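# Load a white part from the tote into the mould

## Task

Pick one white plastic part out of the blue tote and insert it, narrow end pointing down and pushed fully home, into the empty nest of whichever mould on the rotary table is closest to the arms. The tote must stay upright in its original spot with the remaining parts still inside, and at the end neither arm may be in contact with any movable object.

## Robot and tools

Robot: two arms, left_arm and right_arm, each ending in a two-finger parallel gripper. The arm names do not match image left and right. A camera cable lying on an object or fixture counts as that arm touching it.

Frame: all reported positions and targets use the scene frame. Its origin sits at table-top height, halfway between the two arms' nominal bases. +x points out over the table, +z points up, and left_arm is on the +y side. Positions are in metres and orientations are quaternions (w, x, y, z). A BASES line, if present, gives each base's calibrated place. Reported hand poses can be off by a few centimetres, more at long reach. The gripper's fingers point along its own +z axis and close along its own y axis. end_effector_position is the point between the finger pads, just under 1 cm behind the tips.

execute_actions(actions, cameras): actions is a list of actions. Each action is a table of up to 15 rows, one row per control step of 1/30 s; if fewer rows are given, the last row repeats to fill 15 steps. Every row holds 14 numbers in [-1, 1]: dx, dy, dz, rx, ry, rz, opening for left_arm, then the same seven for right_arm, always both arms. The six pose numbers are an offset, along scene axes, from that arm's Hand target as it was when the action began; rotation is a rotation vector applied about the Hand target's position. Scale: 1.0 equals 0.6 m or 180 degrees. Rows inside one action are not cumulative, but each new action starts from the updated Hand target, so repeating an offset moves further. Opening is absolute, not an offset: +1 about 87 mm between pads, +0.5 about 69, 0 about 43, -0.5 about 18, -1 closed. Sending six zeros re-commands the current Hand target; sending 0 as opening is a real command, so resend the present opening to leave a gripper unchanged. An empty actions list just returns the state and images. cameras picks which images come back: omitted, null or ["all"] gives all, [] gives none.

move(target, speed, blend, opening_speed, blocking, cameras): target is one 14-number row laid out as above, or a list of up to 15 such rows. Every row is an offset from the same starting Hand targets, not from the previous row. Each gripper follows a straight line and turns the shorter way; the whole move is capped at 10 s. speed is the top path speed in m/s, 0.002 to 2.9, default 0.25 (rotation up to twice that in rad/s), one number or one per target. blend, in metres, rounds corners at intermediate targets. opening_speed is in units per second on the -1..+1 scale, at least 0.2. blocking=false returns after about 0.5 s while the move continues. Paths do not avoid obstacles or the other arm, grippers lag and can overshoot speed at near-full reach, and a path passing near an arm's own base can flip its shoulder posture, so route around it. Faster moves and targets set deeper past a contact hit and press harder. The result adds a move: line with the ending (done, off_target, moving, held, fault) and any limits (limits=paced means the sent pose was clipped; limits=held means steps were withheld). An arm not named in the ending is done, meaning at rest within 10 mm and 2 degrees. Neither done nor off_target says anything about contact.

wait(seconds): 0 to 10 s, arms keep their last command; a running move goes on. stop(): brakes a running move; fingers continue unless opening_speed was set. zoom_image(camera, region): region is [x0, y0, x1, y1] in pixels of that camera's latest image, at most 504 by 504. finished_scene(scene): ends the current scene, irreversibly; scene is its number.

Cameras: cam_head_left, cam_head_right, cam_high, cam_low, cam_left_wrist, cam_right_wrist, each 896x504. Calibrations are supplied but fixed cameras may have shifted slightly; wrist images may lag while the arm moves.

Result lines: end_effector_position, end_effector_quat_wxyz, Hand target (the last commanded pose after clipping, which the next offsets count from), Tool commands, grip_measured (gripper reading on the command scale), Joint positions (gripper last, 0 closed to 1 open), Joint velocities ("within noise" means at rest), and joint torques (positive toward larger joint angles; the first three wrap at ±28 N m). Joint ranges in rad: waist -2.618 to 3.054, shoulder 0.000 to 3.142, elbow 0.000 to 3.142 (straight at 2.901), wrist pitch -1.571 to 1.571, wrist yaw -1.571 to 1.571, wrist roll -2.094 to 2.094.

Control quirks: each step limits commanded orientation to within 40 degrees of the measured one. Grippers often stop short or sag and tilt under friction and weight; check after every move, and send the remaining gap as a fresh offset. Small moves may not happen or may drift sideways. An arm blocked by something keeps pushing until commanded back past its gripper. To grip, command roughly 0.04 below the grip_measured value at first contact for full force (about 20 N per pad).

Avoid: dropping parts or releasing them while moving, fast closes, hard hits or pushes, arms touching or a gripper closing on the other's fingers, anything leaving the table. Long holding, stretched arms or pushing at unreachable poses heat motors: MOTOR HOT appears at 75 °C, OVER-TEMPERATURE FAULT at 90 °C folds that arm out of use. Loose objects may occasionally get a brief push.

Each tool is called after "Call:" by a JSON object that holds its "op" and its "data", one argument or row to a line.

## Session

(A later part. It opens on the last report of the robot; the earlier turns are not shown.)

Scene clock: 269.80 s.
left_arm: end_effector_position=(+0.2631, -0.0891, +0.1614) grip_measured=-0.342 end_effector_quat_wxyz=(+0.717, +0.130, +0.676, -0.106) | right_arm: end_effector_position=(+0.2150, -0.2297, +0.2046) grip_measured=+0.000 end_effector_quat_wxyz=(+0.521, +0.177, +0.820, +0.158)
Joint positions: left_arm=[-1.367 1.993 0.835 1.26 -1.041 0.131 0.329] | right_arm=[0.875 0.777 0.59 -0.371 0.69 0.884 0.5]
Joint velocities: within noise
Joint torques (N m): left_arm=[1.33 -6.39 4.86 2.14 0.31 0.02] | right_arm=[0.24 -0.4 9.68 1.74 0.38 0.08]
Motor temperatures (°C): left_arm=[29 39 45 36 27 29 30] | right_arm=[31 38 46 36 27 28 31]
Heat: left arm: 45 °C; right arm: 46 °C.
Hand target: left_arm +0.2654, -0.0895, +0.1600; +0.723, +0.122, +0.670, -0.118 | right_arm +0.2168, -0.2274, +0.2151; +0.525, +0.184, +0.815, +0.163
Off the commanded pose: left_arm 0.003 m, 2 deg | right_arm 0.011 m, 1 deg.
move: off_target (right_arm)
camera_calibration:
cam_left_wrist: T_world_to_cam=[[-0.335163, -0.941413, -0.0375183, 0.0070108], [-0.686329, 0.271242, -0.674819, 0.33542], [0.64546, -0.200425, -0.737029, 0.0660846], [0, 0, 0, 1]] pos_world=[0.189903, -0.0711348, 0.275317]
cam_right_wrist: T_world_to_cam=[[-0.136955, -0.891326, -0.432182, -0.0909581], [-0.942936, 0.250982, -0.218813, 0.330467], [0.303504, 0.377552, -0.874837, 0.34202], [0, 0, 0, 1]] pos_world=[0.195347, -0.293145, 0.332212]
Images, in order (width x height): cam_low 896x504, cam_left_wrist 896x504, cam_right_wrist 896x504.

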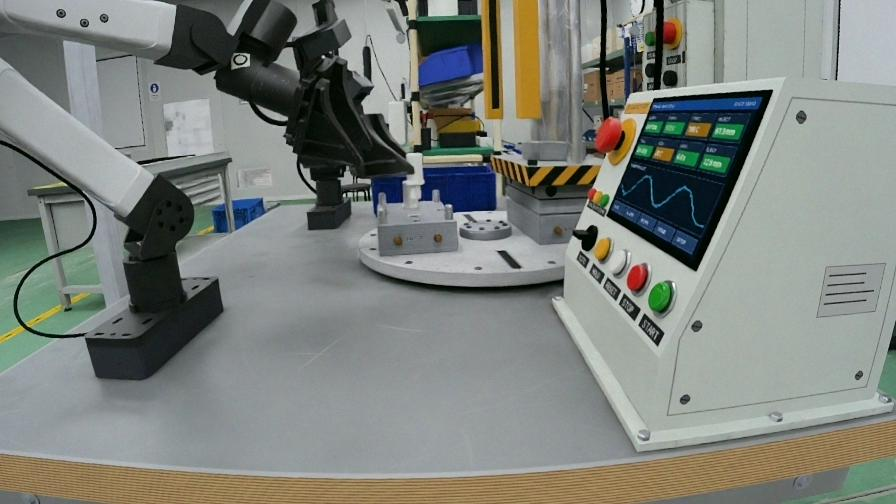

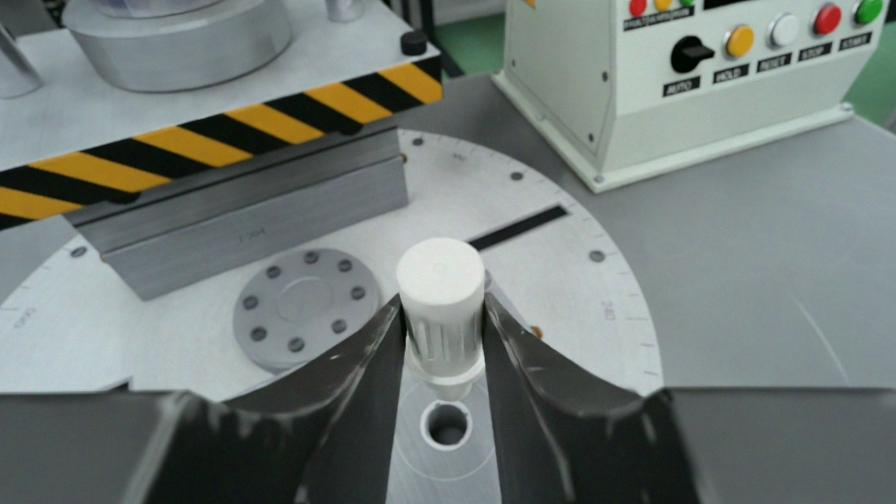

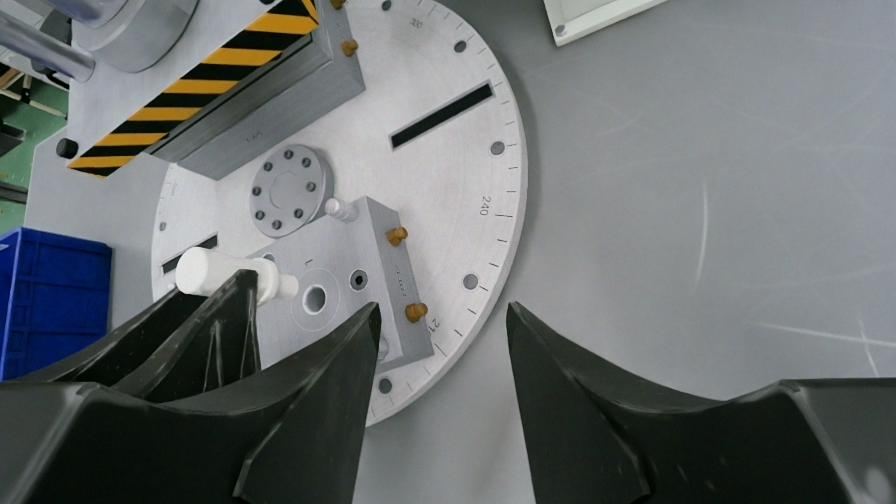

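Call:
{"op": "move", "data": {
  "target": [-0.006,0.0085,-0.015, 0,0,0, -0.5, 0,0,0,0,0,0,0],
  "speed": 0.06,
  "cameras": ["cam_left_wrist","cam_right_wrist","cam_low"]
}}

Call:
{"op": "zoom_image", "data": {
  "camera": "cam_right_wrist",
  "region": [150, 200, 400, 400]
}}

Call:
{"op": "zoom_image", "data": {
  "camera": "cam_left_wrist",
  "region": [350, 250, 550, 450]
}}

Call:
{"op": "zoom_image", "data": {
  "camera": "cam_low",
  "region": [350, 120, 480, 260]
}}

Scene clock: 292.80 s.
left_arm: end_effector_position=(+0.2619, -0.0832, +0.1503) grip_measured=-0.342 end_effector_quat_wxyz=(+0.716, +0.134, +0.678, -0.102) | right_arm: end_effector_position=(+0.2150, -0.2298, +0.2045) grip_measured=+0.000 end_effector_quat_wxyz=(+0.521, +0.177, +0.820, +0.158)
Joint positions: left_arm=[-1.367 2.011 0.803 1.299 -1.04 0.132 0.329] | right_arm=[0.875 0.777 0.59 -0.371 0.69 0.884 0.5]
Joint velocities: within noise
Joint torques (N m): left_arm=[0.75 -6.38 4.75 2.23 0.22 0.01] | right_arm=[0.17 -0.25 9.55 1.72 0.38 0.1]
Motor temperatures (°C): left_arm=[29 39 43 37 27 29 30] | right_arm=[31 38 47 36 27 28 31]
Heat: left arm: 43 °C; right arm: 47 °C.
Hand target: left_arm +0.2618, -0.0844, +0.1509; +0.723, +0.122, +0.670, -0.118 | right_arm +0.2168, -0.2274, +0.2150; +0.525, +0.184, +0.815, +0.163
Off the commanded pose: left_arm 0.001 m, 3 deg | right_arm 0.011 m, 1 deg.
move: off_target (left_arm, right_arm)
camera_calibration:
cam_left_wrist: T_world_to_cam=[[-0.33597, -0.940657, -0.0478504, 0.0135726], [-0.687293, 0.279581, -0.67042, 0.325805], [0.644013, -0.192354, -0.740437, 0.0614701], [0, 0, 0, 1]] pos_world=[0.188896, -0.0664977, 0.264591]
cam_right_wrist: T_world_to_cam=[[-0.137024, -0.891482, -0.431838, -0.0911043], [-0.942991, 0.250879, -0.218697, 0.330409], [0.303304, 0.377252, -0.875036, 0.342038], [0, 0, 0, 1]] pos_world=[0.195348, -0.293145, 0.332213]
Images, in order (width x height): cam_low 896x504, cam_left_wrist 896x504, cam_right_wrist 896x504.

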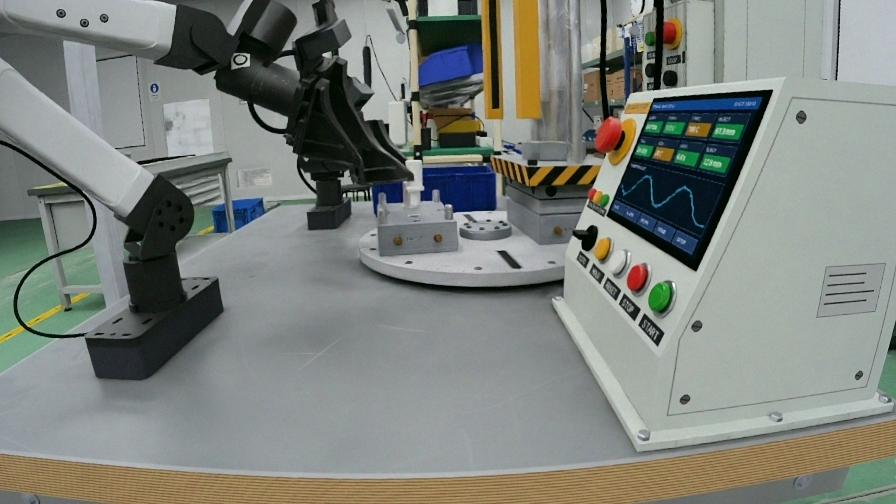

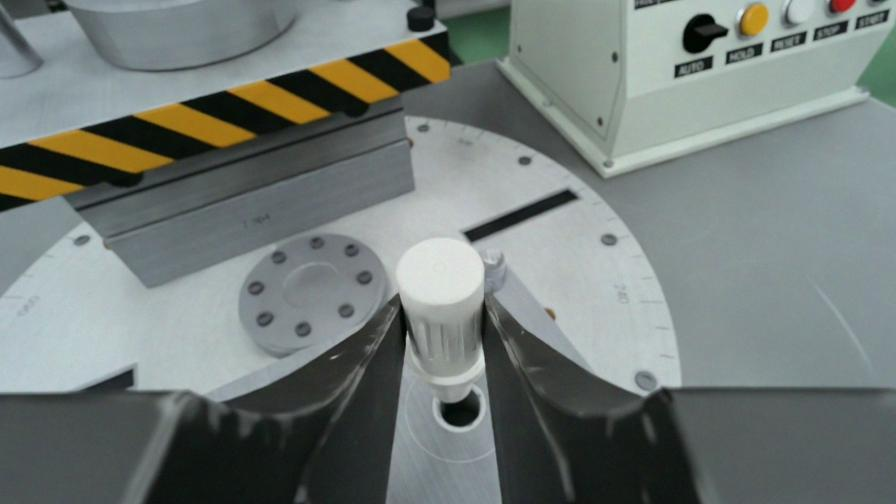

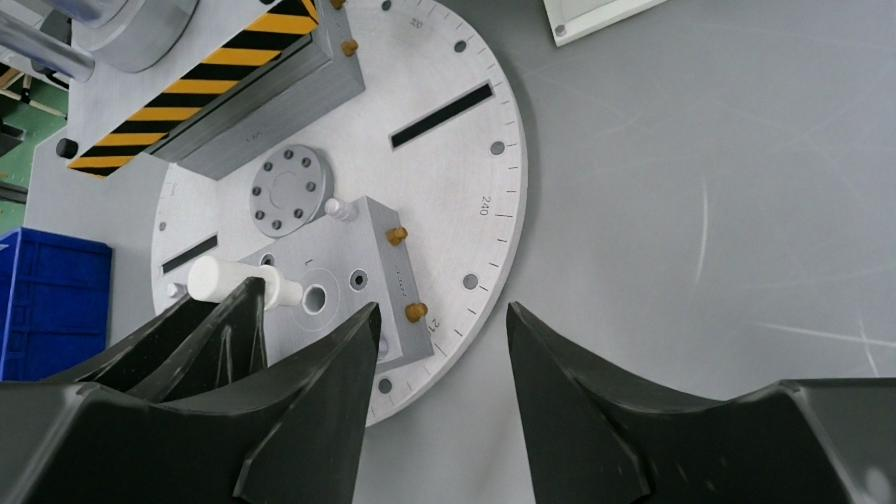

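Scaled by 2.016 from the camera's 896x504 image, which has a finer 1280x720 frame.

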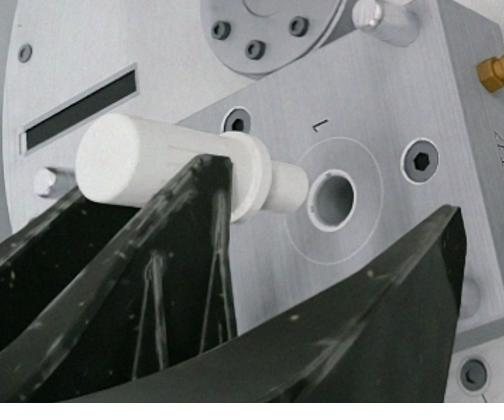

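Scaled by 2.520 from the camera's 896x504 image, which has a finer 1280x720 frame.

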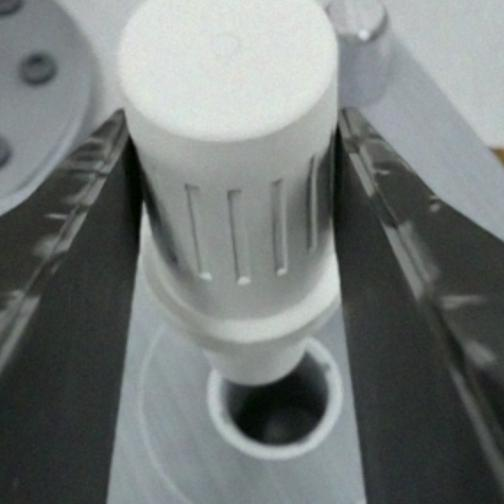

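Scaled by 3.600 from the camera's 896x504 image, which has a finer 1280x720 frame.

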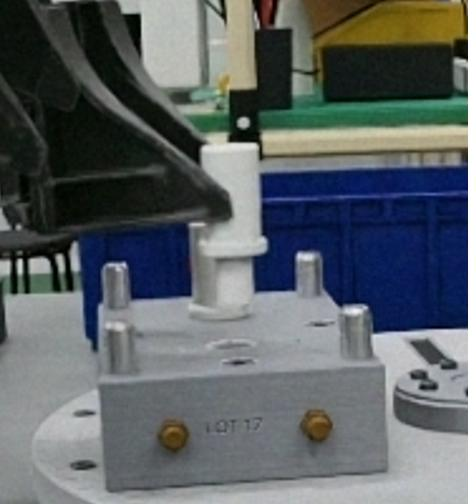

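Call:
{"op": "move", "data": {
  "target": [-0.0033,-0.0045,-0.013, 0,0,0, -0.5, 0,0,0,0,0,0,0],
  "speed": 0.06,
  "cameras": ["cam_left_wrist","cam_right_wrist","cam_low"]
}}

Call:
{"op": "zoom_image", "data": {
  "camera": "cam_right_wrist",
  "region": [150, 200, 400, 400]
}}

Call:
{"op": "zoom_image", "data": {
  "camera": "cam_left_wrist",
  "region": [350, 250, 550, 450]
}}

Call:
{"op": "zoom_image", "data": {
  "camera": "cam_low",
  "region": [350, 120, 480, 260]
}}

Scene clock: 304.23 s.
left_arm: end_effector_position=(+0.2620, -0.0838, +0.1399) grip_measured=-0.342 end_effector_quat_wxyz=(+0.714, +0.138, +0.679, -0.098) | right_arm: end_effector_position=(+0.2150, -0.2298, +0.2045) grip_measured=+0.000 end_effector_quat_wxyz=(+0.521, +0.177, +0.820, +0.158)
Joint positions: left_arm=[-1.367 2.045 0.803 1.321 -1.04 0.133 0.329] | right_arm=[0.875 0.777 0.59 -0.371 0.69 0.884 0.5]
Joint velocities: within noise
Joint torques (N m): left_arm=[0.18 -6.46 5.24 2.28 0.14 0.01] | right_arm=[0.17 -0.32 9.61 1.71 0.4 0.11]
Motor temperatures (°C): left_arm=[29 39 43 38 27 29 30] | right_arm=[31 38 48 36 27 28 31]
Heat: left arm: 43 °C; right arm: 48 °C.
Hand target: left_arm +0.2598, -0.0871, +0.1431; +0.723, +0.122, +0.670, -0.118 | right_arm +0.2168, -0.2274, +0.2150; +0.525, +0.184, +0.815, +0.163
Off the commanded pose: left_arm 0.005 m, 3 deg | right_arm 0.011 m, 1 deg.
move: off_target (left_arm, right_arm)
camera_calibration:
cam_left_wrist: T_world_to_cam=[[-0.336032, -0.940079, -0.0577334, 0.0140364], [-0.68863, 0.287045, -0.665878, 0.319414], [0.642551, -0.184, -0.743823, 0.0550707], [0, 0, 0, 1]] pos_world=[0.189289, -0.0683579, 0.254464]
cam_right_wrist: T_world_to_cam=[[-0.137024, -0.891482, -0.431838, -0.0911043], [-0.942991, 0.250879, -0.218697, 0.330409], [0.303304, 0.377252, -0.875036, 0.342038], [0, 0, 0, 1]] pos_world=[0.195348, -0.293145, 0.332213]
Images, in order (width x height): cam_low 896x504, cam_left_wrist 896x504, cam_right_wrist 896x504.

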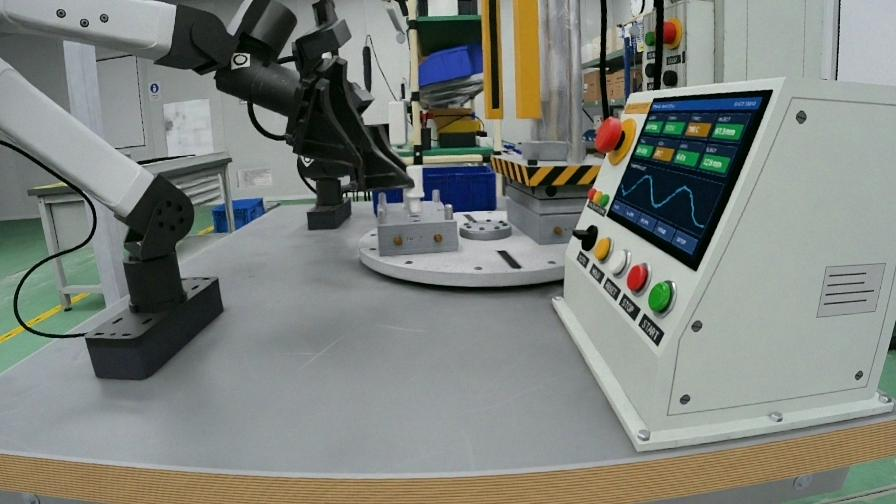

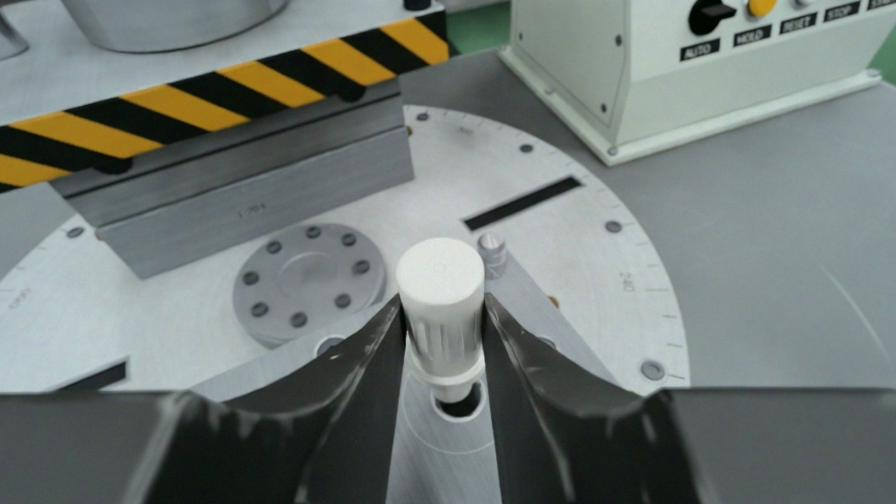

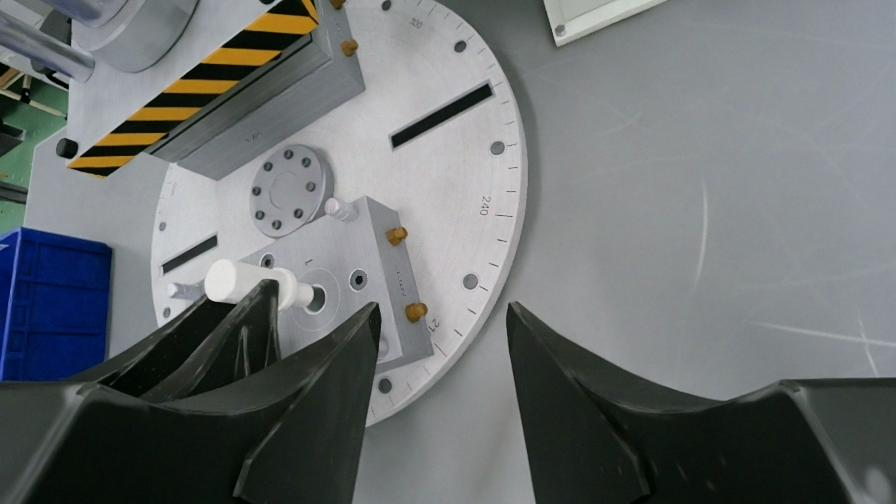

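Scaled by 2.016 from the camera's 896x504 image, which has a finer 1280x720 frame.

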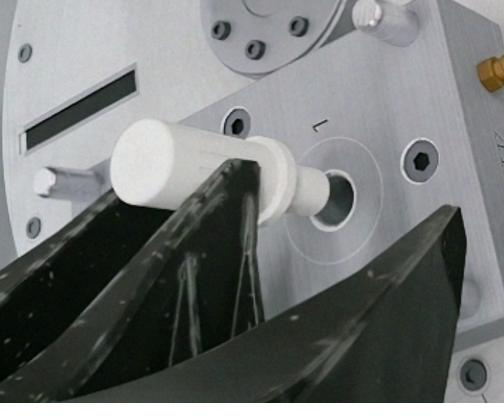

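Scaled by 2.520 from the camera's 896x504 image, which has a finer 1280x720 frame.

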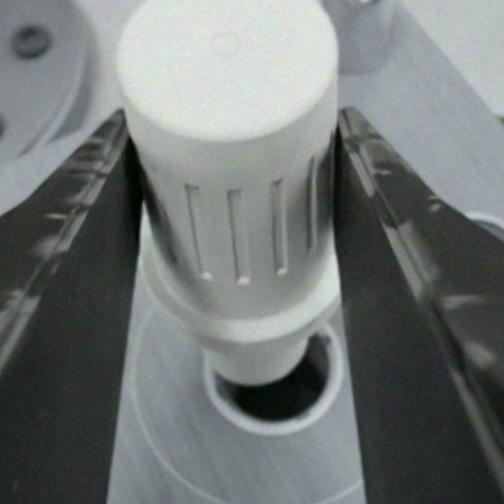

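Scaled by 3.600 from the camera's 896x504 image, which has a finer 1280x720 frame.

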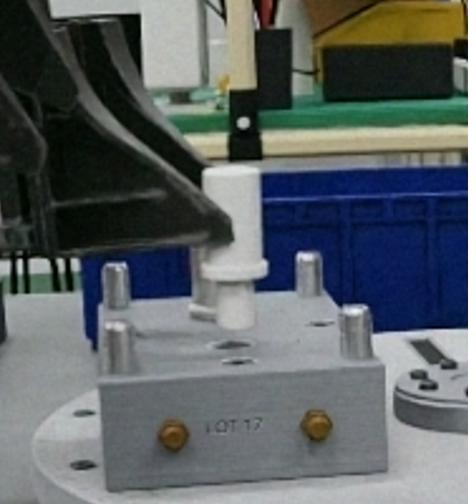

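Call:
{"op": "move", "data": {
  "target": [-0.004,-0.007,0, -0.008,0.003,0, -0.5, 0,0,0,0,0,0,0],
  "speed": 0.06,
  "cameras": ["cam_left_wrist","cam_right_wrist","cam_low"]
}}

Call:
{"op": "zoom_image", "data": {
  "camera": "cam_right_wrist",
  "region": [150, 200, 400, 400]
}}

Call:
{"op": "zoom_image", "data": {
  "camera": "cam_left_wrist",
  "region": [350, 250, 550, 450]
}}

Call:
{"op": "zoom_image", "data": {
  "camera": "cam_low",
  "region": [350, 120, 480, 260]
}}

Scene clock: 320.23 s.
left_arm: end_effector_position=(+0.2594, -0.0855, +0.1373) grip_measured=-0.342 end_effector_quat_wxyz=(+0.713, +0.140, +0.679, -0.101) | right_arm: end_effector_position=(+0.2150, -0.2298, +0.2045) grip_measured=+0.000 end_effector_quat_wxyz=(+0.521, +0.177, +0.820, +0.158)
Joint positions: left_arm=[-1.374 2.051 0.803 1.322 -1.041 0.127 0.329] | right_arm=[0.875 0.777 0.59 -0.371 0.69 0.884 0.5]
Joint velocities: within noise
Joint torques (N m): left_arm=[0.16 -6.52 6.46 2.22 0.05 -0.18] | right_arm=[0.34 -0.31 9.55 1.71 0.38 0.11]
Motor temperatures (°C): left_arm=[29 40 43 39 27 29 30] | right_arm=[30 38 48 36 27 28 31]
Heat: left arm: 43 °C; right arm: 48 °C.
Hand target: left_arm +0.2573, -0.0913, +0.1432; +0.721, +0.112, +0.671, -0.127 | right_arm +0.2168, -0.2274, +0.2151; +0.525, +0.184, +0.815, +0.163
Off the commanded pose: left_arm 0.008 m, 5 deg | right_arm 0.011 m, 1 deg.
move: off_target (left_arm, right_arm)
camera_calibration:
cam_left_wrist: T_world_to_cam=[[-0.342136, -0.937925, -0.0569125, 0.0130879], [-0.688798, 0.291535, -0.663751, 0.316504], [0.639141, -0.187892, -0.745786, 0.0554129], [0, 0, 0, 1]] pos_world=[0.187068, -0.0695849, 0.252151]
cam_right_wrist: T_world_to_cam=[[-0.137024, -0.891482, -0.431838, -0.0911043], [-0.942991, 0.250879, -0.218697, 0.330409], [0.303304, 0.377252, -0.875036, 0.342038], [0, 0, 0, 1]] pos_world=[0.195348, -0.293145, 0.332213]
Images, in order (width x height): cam_low 896x504, cam_left_wrist 896x504, cam_right_wrist 896x504.

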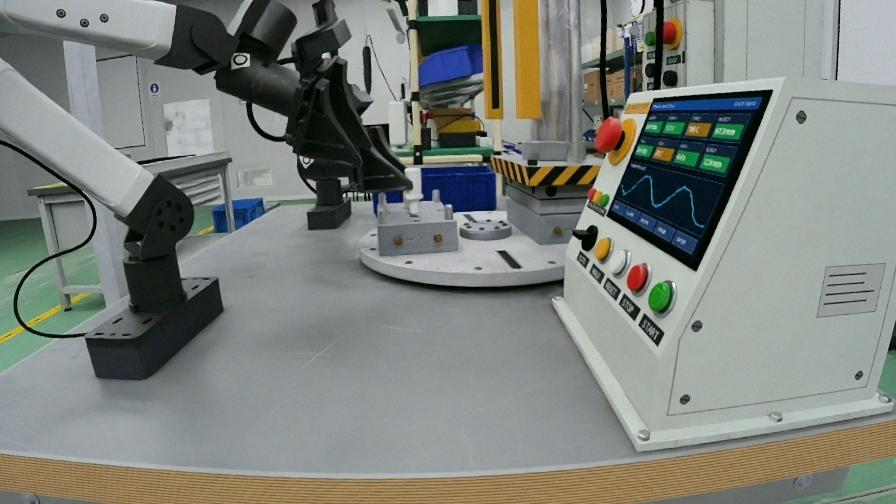

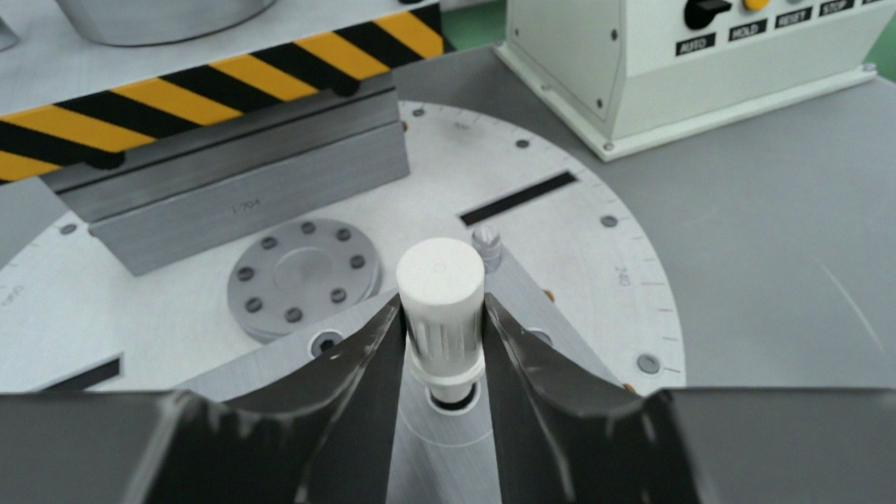

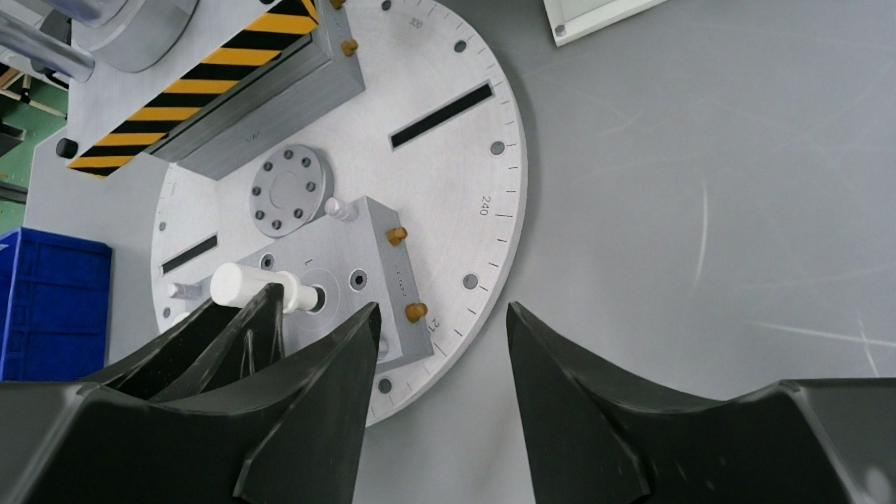

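Scaled by 2.016 from the camera's 896x504 image, which has a finer 1280x720 frame.

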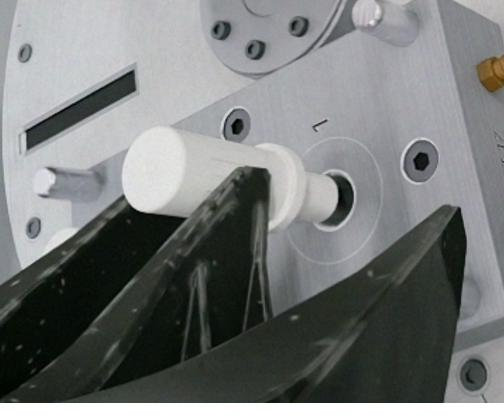

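Scaled by 2.520 from the camera's 896x504 image, which has a finer 1280x720 frame.

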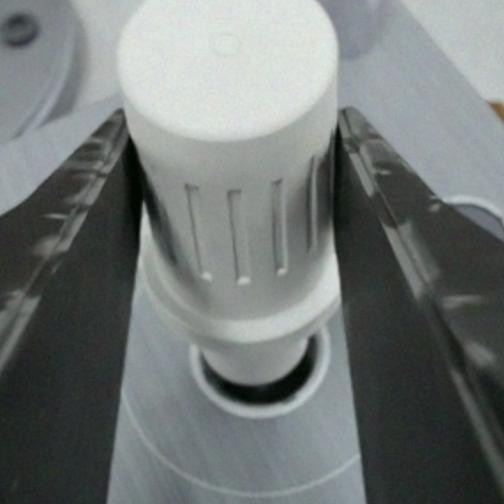

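Scaled by 3.600 from the camera's 896x504 image, which has a finer 1280x720 frame.

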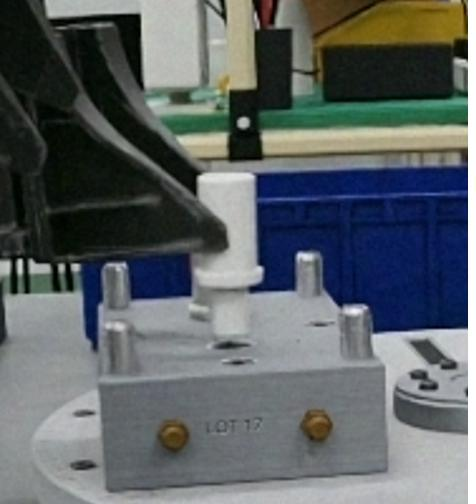

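Call:
{"op": "move", "data": {
  "target": [0.001,0.001,-0.014, 0,0,0, -0.5, 0,0,0,0,0,0,0],
  "speed": 0.03,
  "cameras": ["cam_left_wrist","cam_right_wrist","cam_low"]
}}

Call:
{"op": "zoom_image", "data": {
  "camera": "cam_right_wrist",
  "region": [150, 200, 400, 400]
}}

Call:
{"op": "zoom_image", "data": {
  "camera": "cam_left_wrist",
  "region": [350, 250, 550, 450]
}}

Call:
{"op": "zoom_image", "data": {
  "camera": "cam_low",
  "region": [350, 120, 480, 260]
}}

Scene clock: 332.87 s.
left_arm: end_effector_position=(+0.2593, -0.0859, +0.1288) grip_measured=-0.342 end_effector_quat_wxyz=(+0.712, +0.141, +0.681, -0.101) | right_arm: end_effector_position=(+0.2150, -0.2298, +0.2045) grip_measured=+0.000 end_effector_quat_wxyz=(+0.521, +0.177, +0.820, +0.158)
Joint positions: left_arm=[-1.374 2.08 0.803 1.342 -1.041 0.12 0.329] | right_arm=[0.875 0.777 0.59 -0.371 0.69 0.884 0.5]
Joint velocities: within noise
Joint torques (N m): left_arm=[0.27 -6.53 5.91 2.33 0.07 -0.13] | right_arm=[0.32 -0.32 9.69 1.72 0.38 0.1]
Motor temperatures (°C): left_arm=[29 40 44 40 27 29 30] | right_arm=[30 37 48 36 27 28 31]
Heat: left arm: 44 °C; right arm: 48 °C.
Hand target: left_arm +0.2580, -0.0906, +0.1348; +0.721, +0.112, +0.671, -0.127 | right_arm +0.2168, -0.2274, +0.2151; +0.525, +0.184, +0.815, +0.163
Off the commanded pose: left_arm 0.008 m, 5 deg | right_arm 0.011 m, 1 deg.
move: off_target (left_arm, right_arm)
camera_calibration:
cam_left_wrist: T_world_to_cam=[[-0.342592, -0.937732, -0.0573613, 0.0123037], [-0.69117, 0.292926, -0.660665, 0.311241], [0.636329, -0.186692, -0.748486, 0.0501011], [0, 0, 0, 1]] pos_world=[0.187455, -0.0702795, 0.243832]
cam_right_wrist: T_world_to_cam=[[-0.137024, -0.891482, -0.431838, -0.0911043], [-0.942991, 0.250879, -0.218697, 0.330409], [0.303304, 0.377252, -0.875036, 0.342038], [0, 0, 0, 1]] pos_world=[0.195348, -0.293145, 0.332213]
Images, in order (width x height): cam_low 896x504, cam_left_wrist 896x504, cam_right_wrist 896x504.

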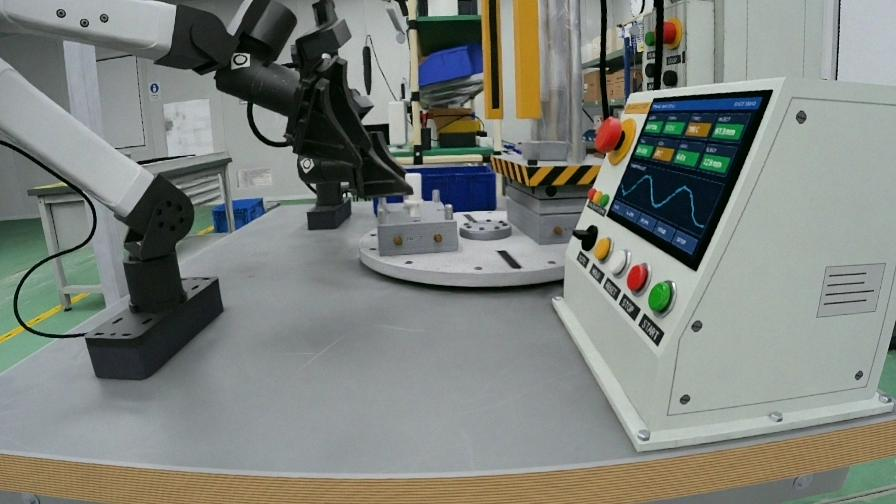

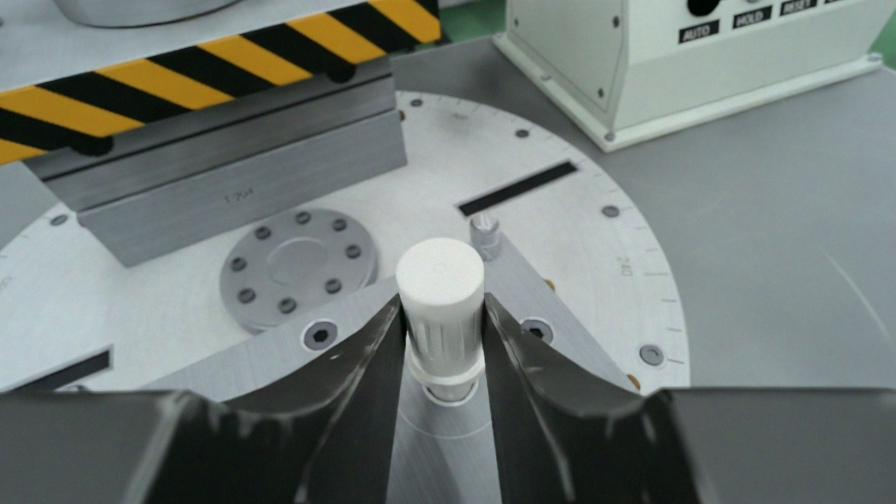

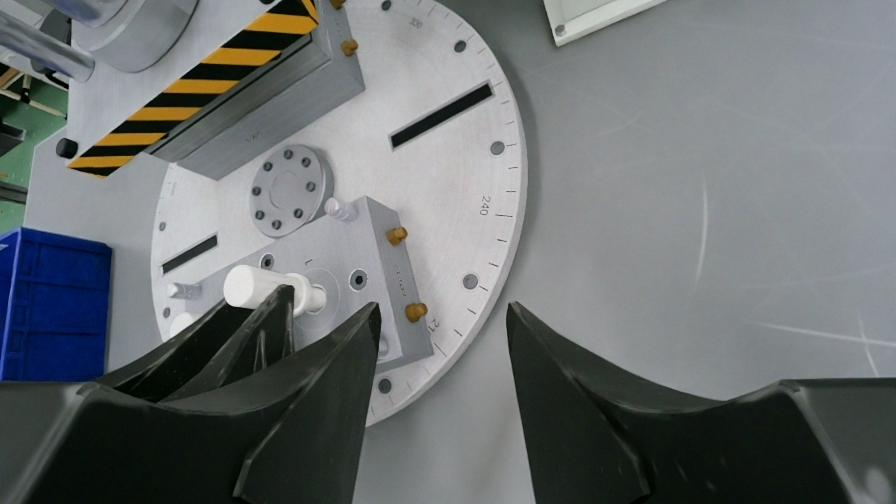

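Scaled by 2.016 from the camera's 896x504 image, which has a finer 1280x720 frame.

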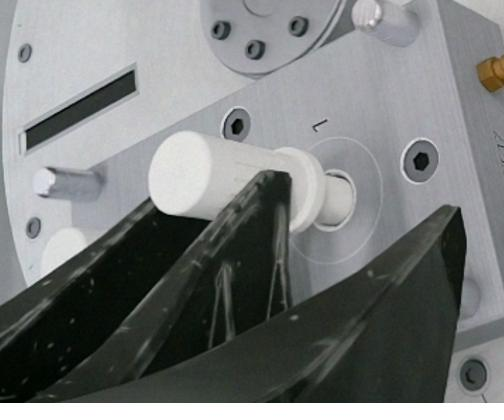

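Scaled by 2.520 from the camera's 896x504 image, which has a finer 1280x720 frame.

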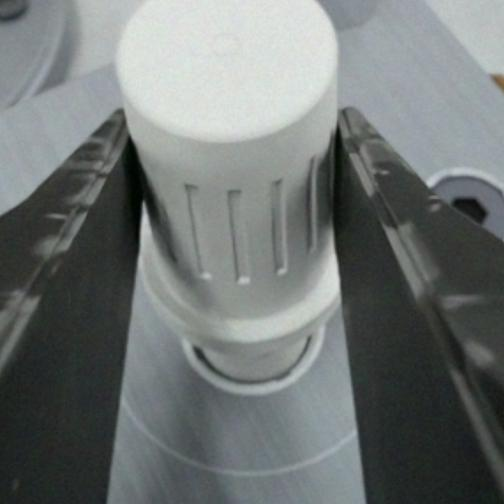

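Scaled by 3.600 from the camera's 896x504 image, which has a finer 1280x720 frame.

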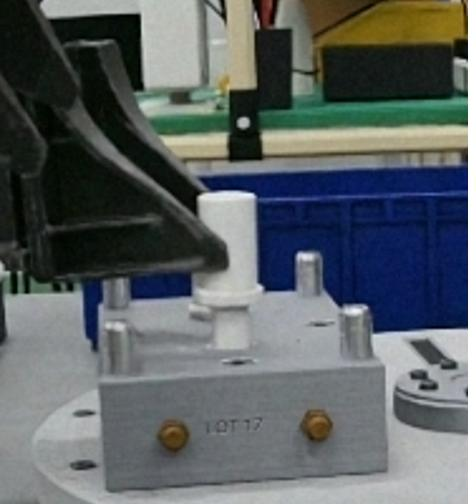

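Call:
{"op": "move", "data": {
  "target": [0.000,0.0005,-0.013, 0,0,0, -0.5, 0,0,0,0,0,0,0],
  "speed": 0.03,
  "cameras": ["cam_left_wrist","cam_right_wrist","cam_low"]
}}

Call:
{"op": "zoom_image", "data": {
  "camera": "cam_right_wrist",
  "region": [150, 200, 400, 400]
}}

Call:
{"op": "zoom_image", "data": {
  "camera": "cam_left_wrist",
  "region": [350, 250, 550, 450]
}}

Call:
{"op": "zoom_image", "data": {
  "camera": "cam_low",
  "region": [350, 120, 480, 260]
}}

Scene clock: 342.07 s.
left_arm: end_effector_position=(+0.2593, -0.0862, +0.1210) grip_measured=-0.342 end_effector_quat_wxyz=(+0.711, +0.141, +0.682, -0.100) | right_arm: end_effector_position=(+0.2149, -0.2298, +0.2045) grip_measured=+0.000 end_effector_quat_wxyz=(+0.521, +0.178, +0.820, +0.158)
Joint positions: left_arm=[-1.374 2.107 0.803 1.366 -1.041 0.117 0.329] | right_arm=[0.875 0.777 0.59 -0.372 0.69 0.885 0.5]
Joint velocities: within noise
Joint torques (N m): left_arm=[0.28 -6.58 5.57 2.36 0.06 -0.12] | right_arm=[0.16 -0.39 9.58 1.73 0.37 0.1]
Motor temperatures (°C): left_arm=[29 40 44 40 27 29 30] | right_arm=[30 37 49 36 27 28 31]
Heat: left arm: 44 °C; right arm: 49 °C.
Hand target: left_arm +0.2580, -0.0903, +0.1270; +0.721, +0.112, +0.671, -0.127 | right_arm +0.2168, -0.2274, +0.2150; +0.525, +0.184, +0.815, +0.163
Off the commanded pose: left_arm 0.007 m, 5 deg | right_arm 0.011 m, 1 deg.
move: off_target (left_arm, right_arm)
camera_calibration:
cam_left_wrist: T_world_to_cam=[[-0.342746, -0.937662, -0.0575721, 0.0117043], [-0.692268, 0.293524, -0.659248, 0.30628], [0.635051, -0.1861, -0.749718, 0.0448634], [0, 0, 0, 1]] pos_world=[0.187549, -0.0705767, 0.236223]
cam_right_wrist: T_world_to_cam=[[-0.137323, -0.891436, -0.431838, -0.0910756], [-0.943015, 0.251061, -0.218385, 0.330341], [0.303093, 0.37724, -0.875114, 0.342014], [0, 0, 0, 1]] pos_world=[0.195347, -0.293145, 0.332112]
Images, in order (width x height): cam_low 896x504, cam_left_wrist 896x504, cam_right_wrist 896x504.

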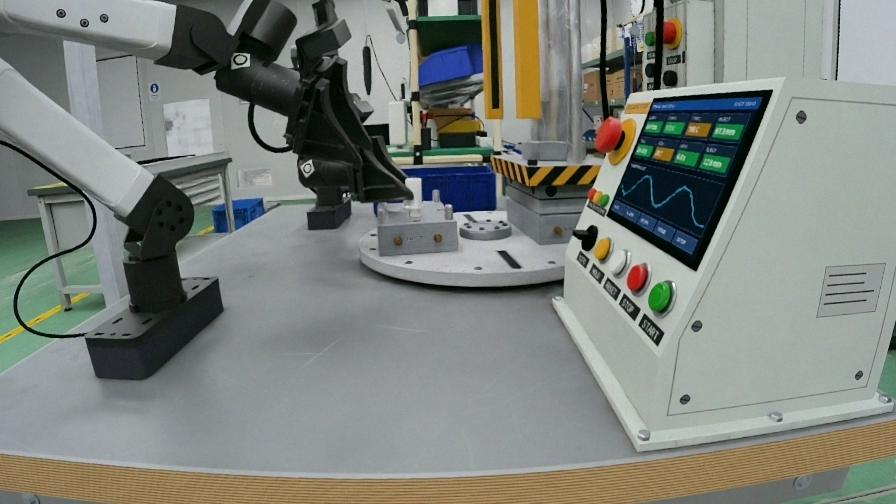

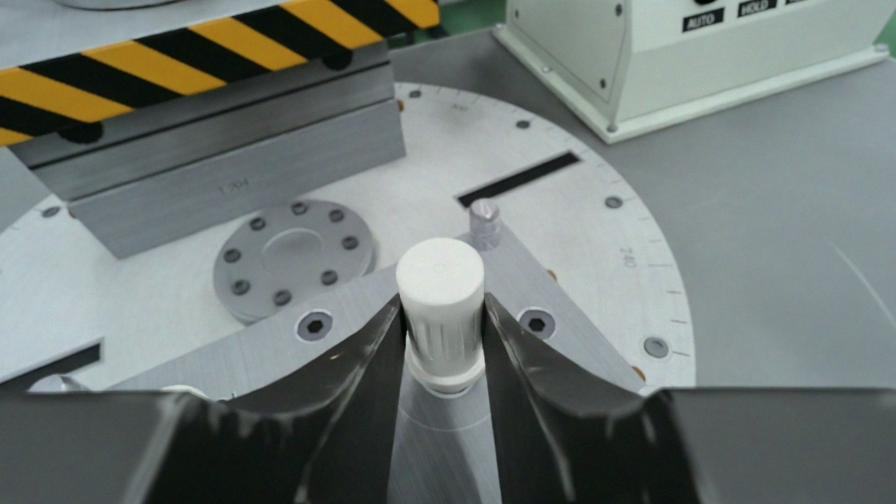

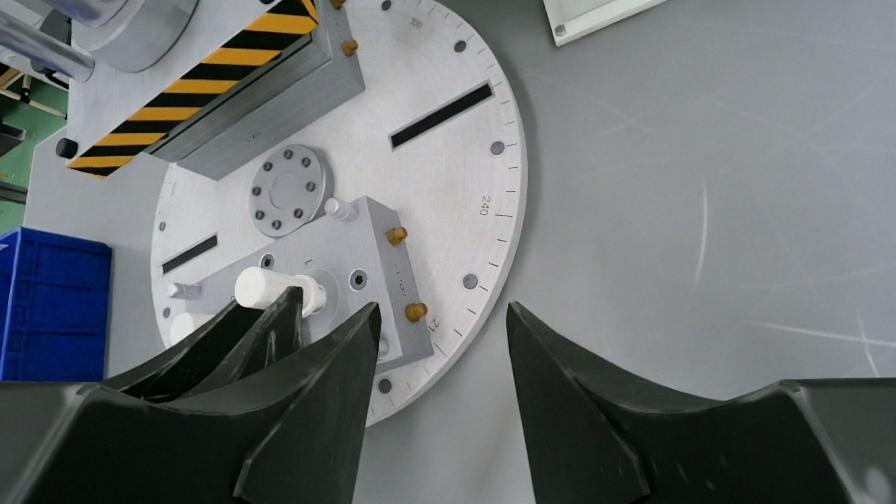

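Scaled by 2.016 from the camera's 896x504 image, which has a finer 1280x720 frame.

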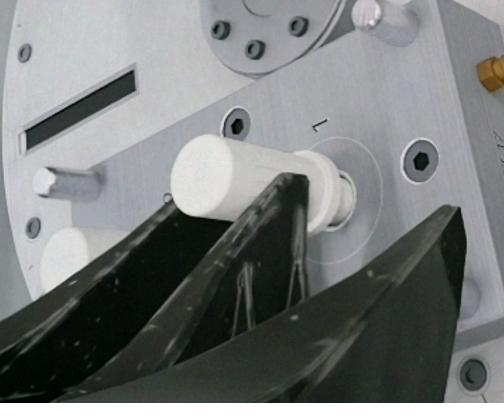

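Scaled by 2.520 from the camera's 896x504 image, which has a finer 1280x720 frame.

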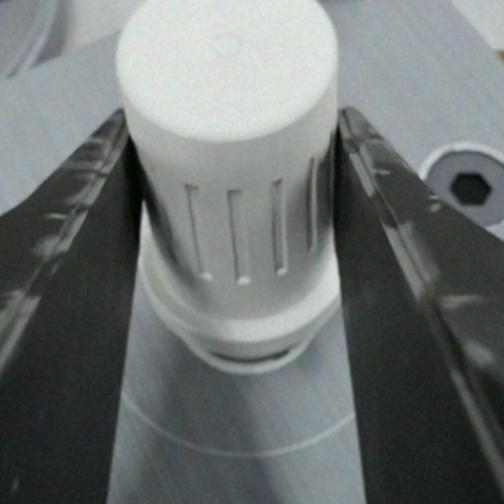

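Scaled by 3.600 from the camera's 896x504 image, which has a finer 1280x720 frame.

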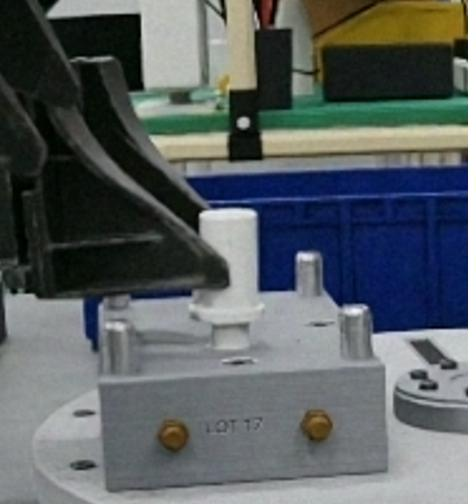

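Call:
{"op": "move", "data": {
  "target": [0.000,0.0005,-0.012, 0,0,0, -0.5, 0,0,0,0,0,0,0],
  "speed": 0.03,
  "cameras": ["cam_left_wrist","cam_right_wrist","cam_low"]
}}

Call:
{"op": "zoom_image", "data": {
  "camera": "cam_right_wrist",
  "region": [150, 200, 400, 400]
}}

Call:
{"op": "zoom_image", "data": {
  "camera": "cam_low",
  "region": [350, 120, 480, 260]
}}

Scene clock: 353.87 s.
left_arm: end_effector_position=(+0.2593, -0.0863, +0.1135) grip_measured=-0.342 end_effector_quat_wxyz=(+0.710, +0.142, +0.682, -0.100) | right_arm: end_effector_position=(+0.2149, -0.2298, +0.2045) grip_measured=+0.000 end_effector_quat_wxyz=(+0.521, +0.178, +0.820, +0.158)
Joint positions: left_arm=[-1.374 2.134 0.803 1.389 -1.041 0.115 0.329] | right_arm=[0.875 0.777 0.59 -0.372 0.69 0.885 0.5]
Joint velocities: within noise
Joint torques (N m): left_arm=[0.28 -6.64 5.31 2.44 0.06 -0.11] | right_arm=[0.25 -0.34 9.59 1.71 0.37 0.08]
Motor temperatures (°C): left_arm=[29 40 43 41 27 29 30] | right_arm=[30 37 49 36 27 28 31]
Heat: left arm: 43 °C; right arm: 49 °C.
Hand target: left_arm +0.2580, -0.0901, +0.1198; +0.721, +0.112, +0.671, -0.127 | right_arm +0.2168, -0.2274, +0.2150; +0.525, +0.184, +0.815, +0.163
Off the commanded pose: left_arm 0.008 m, 5 deg | right_arm 0.011 m, 1 deg.
move: off_target (left_arm, right_arm)
camera_calibration:
cam_left_wrist: T_world_to_cam=[[-0.342923, -0.937515, -0.058904, 0.0114178], [-0.693165, 0.294869, -0.657704, 0.301526], [0.633976, -0.184712, -0.75097, 0.039717], [0, 0, 0, 1]] pos_world=[0.187743, -0.0708703, 0.228814]
cam_right_wrist: T_world_to_cam=[[-0.137323, -0.891436, -0.431838, -0.0910756], [-0.943015, 0.251061, -0.218385, 0.330341], [0.303093, 0.37724, -0.875114, 0.342014], [0, 0, 0, 1]] pos_world=[0.195347, -0.293145, 0.332112]
Images, in order (width x height): cam_low 896x504, cam_left_wrist 896x504, cam_right_wrist 896x504.

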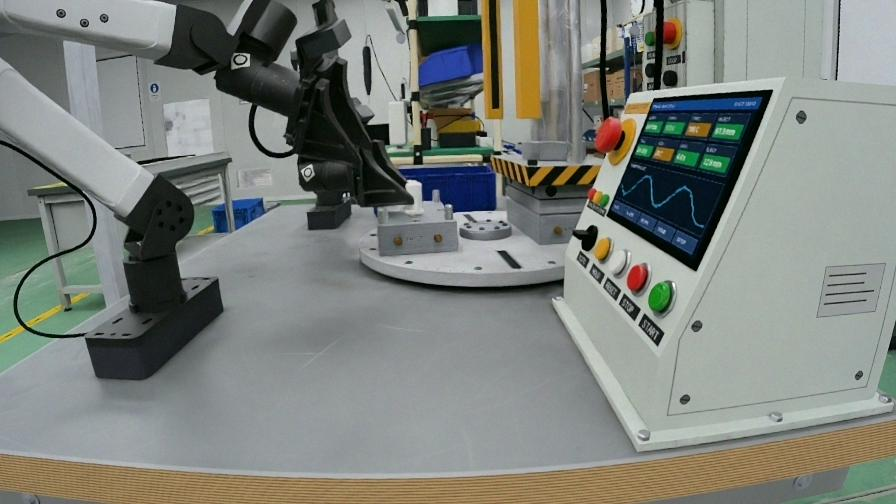

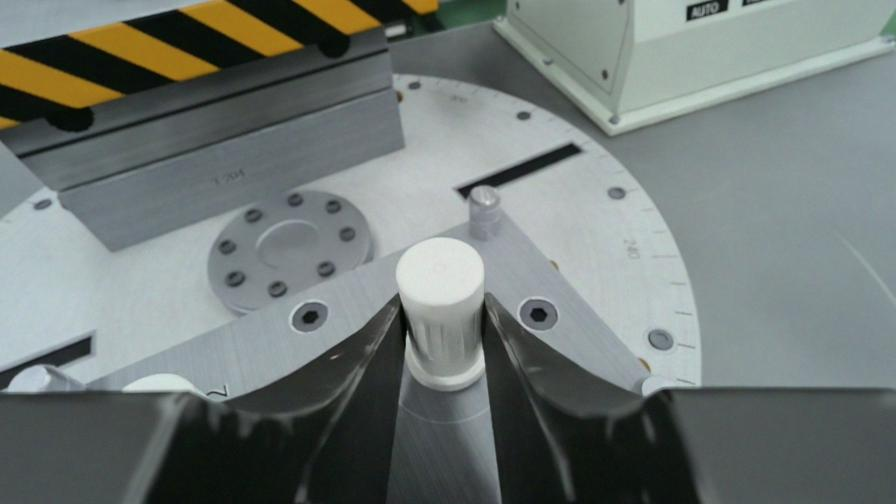

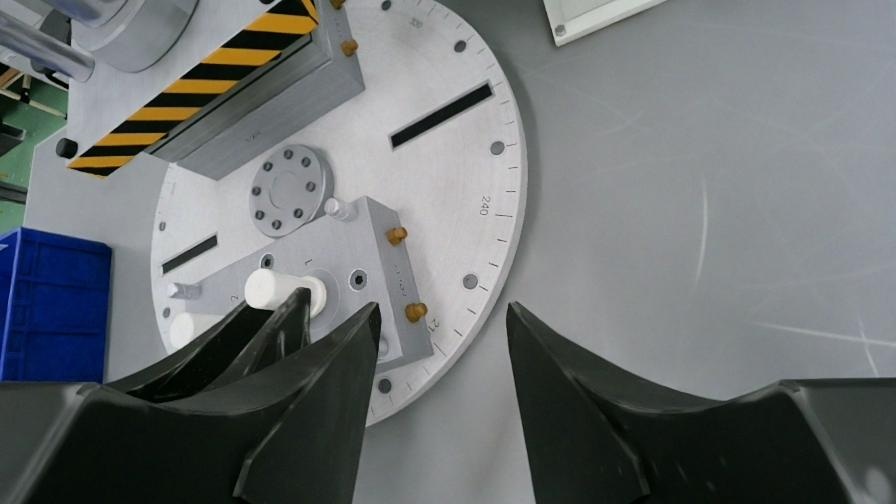

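Scaled by 2.016 from the camera's 896x504 image, which has a finer 1280x720 frame.

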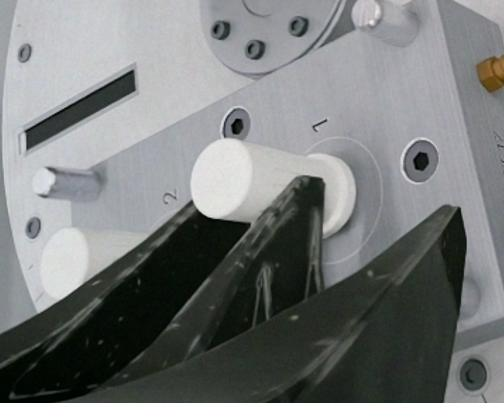

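Scaled by 3.600 from the camera's 896x504 image, which has a finer 1280x720 frame.

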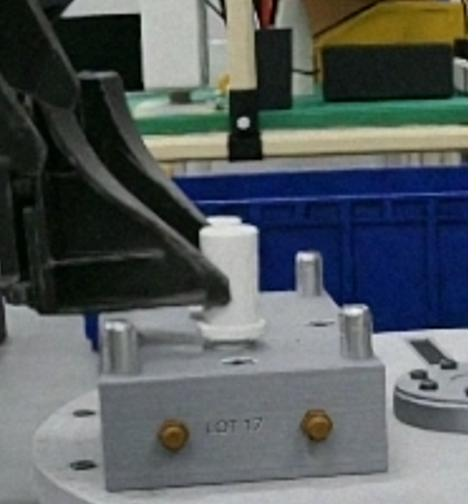

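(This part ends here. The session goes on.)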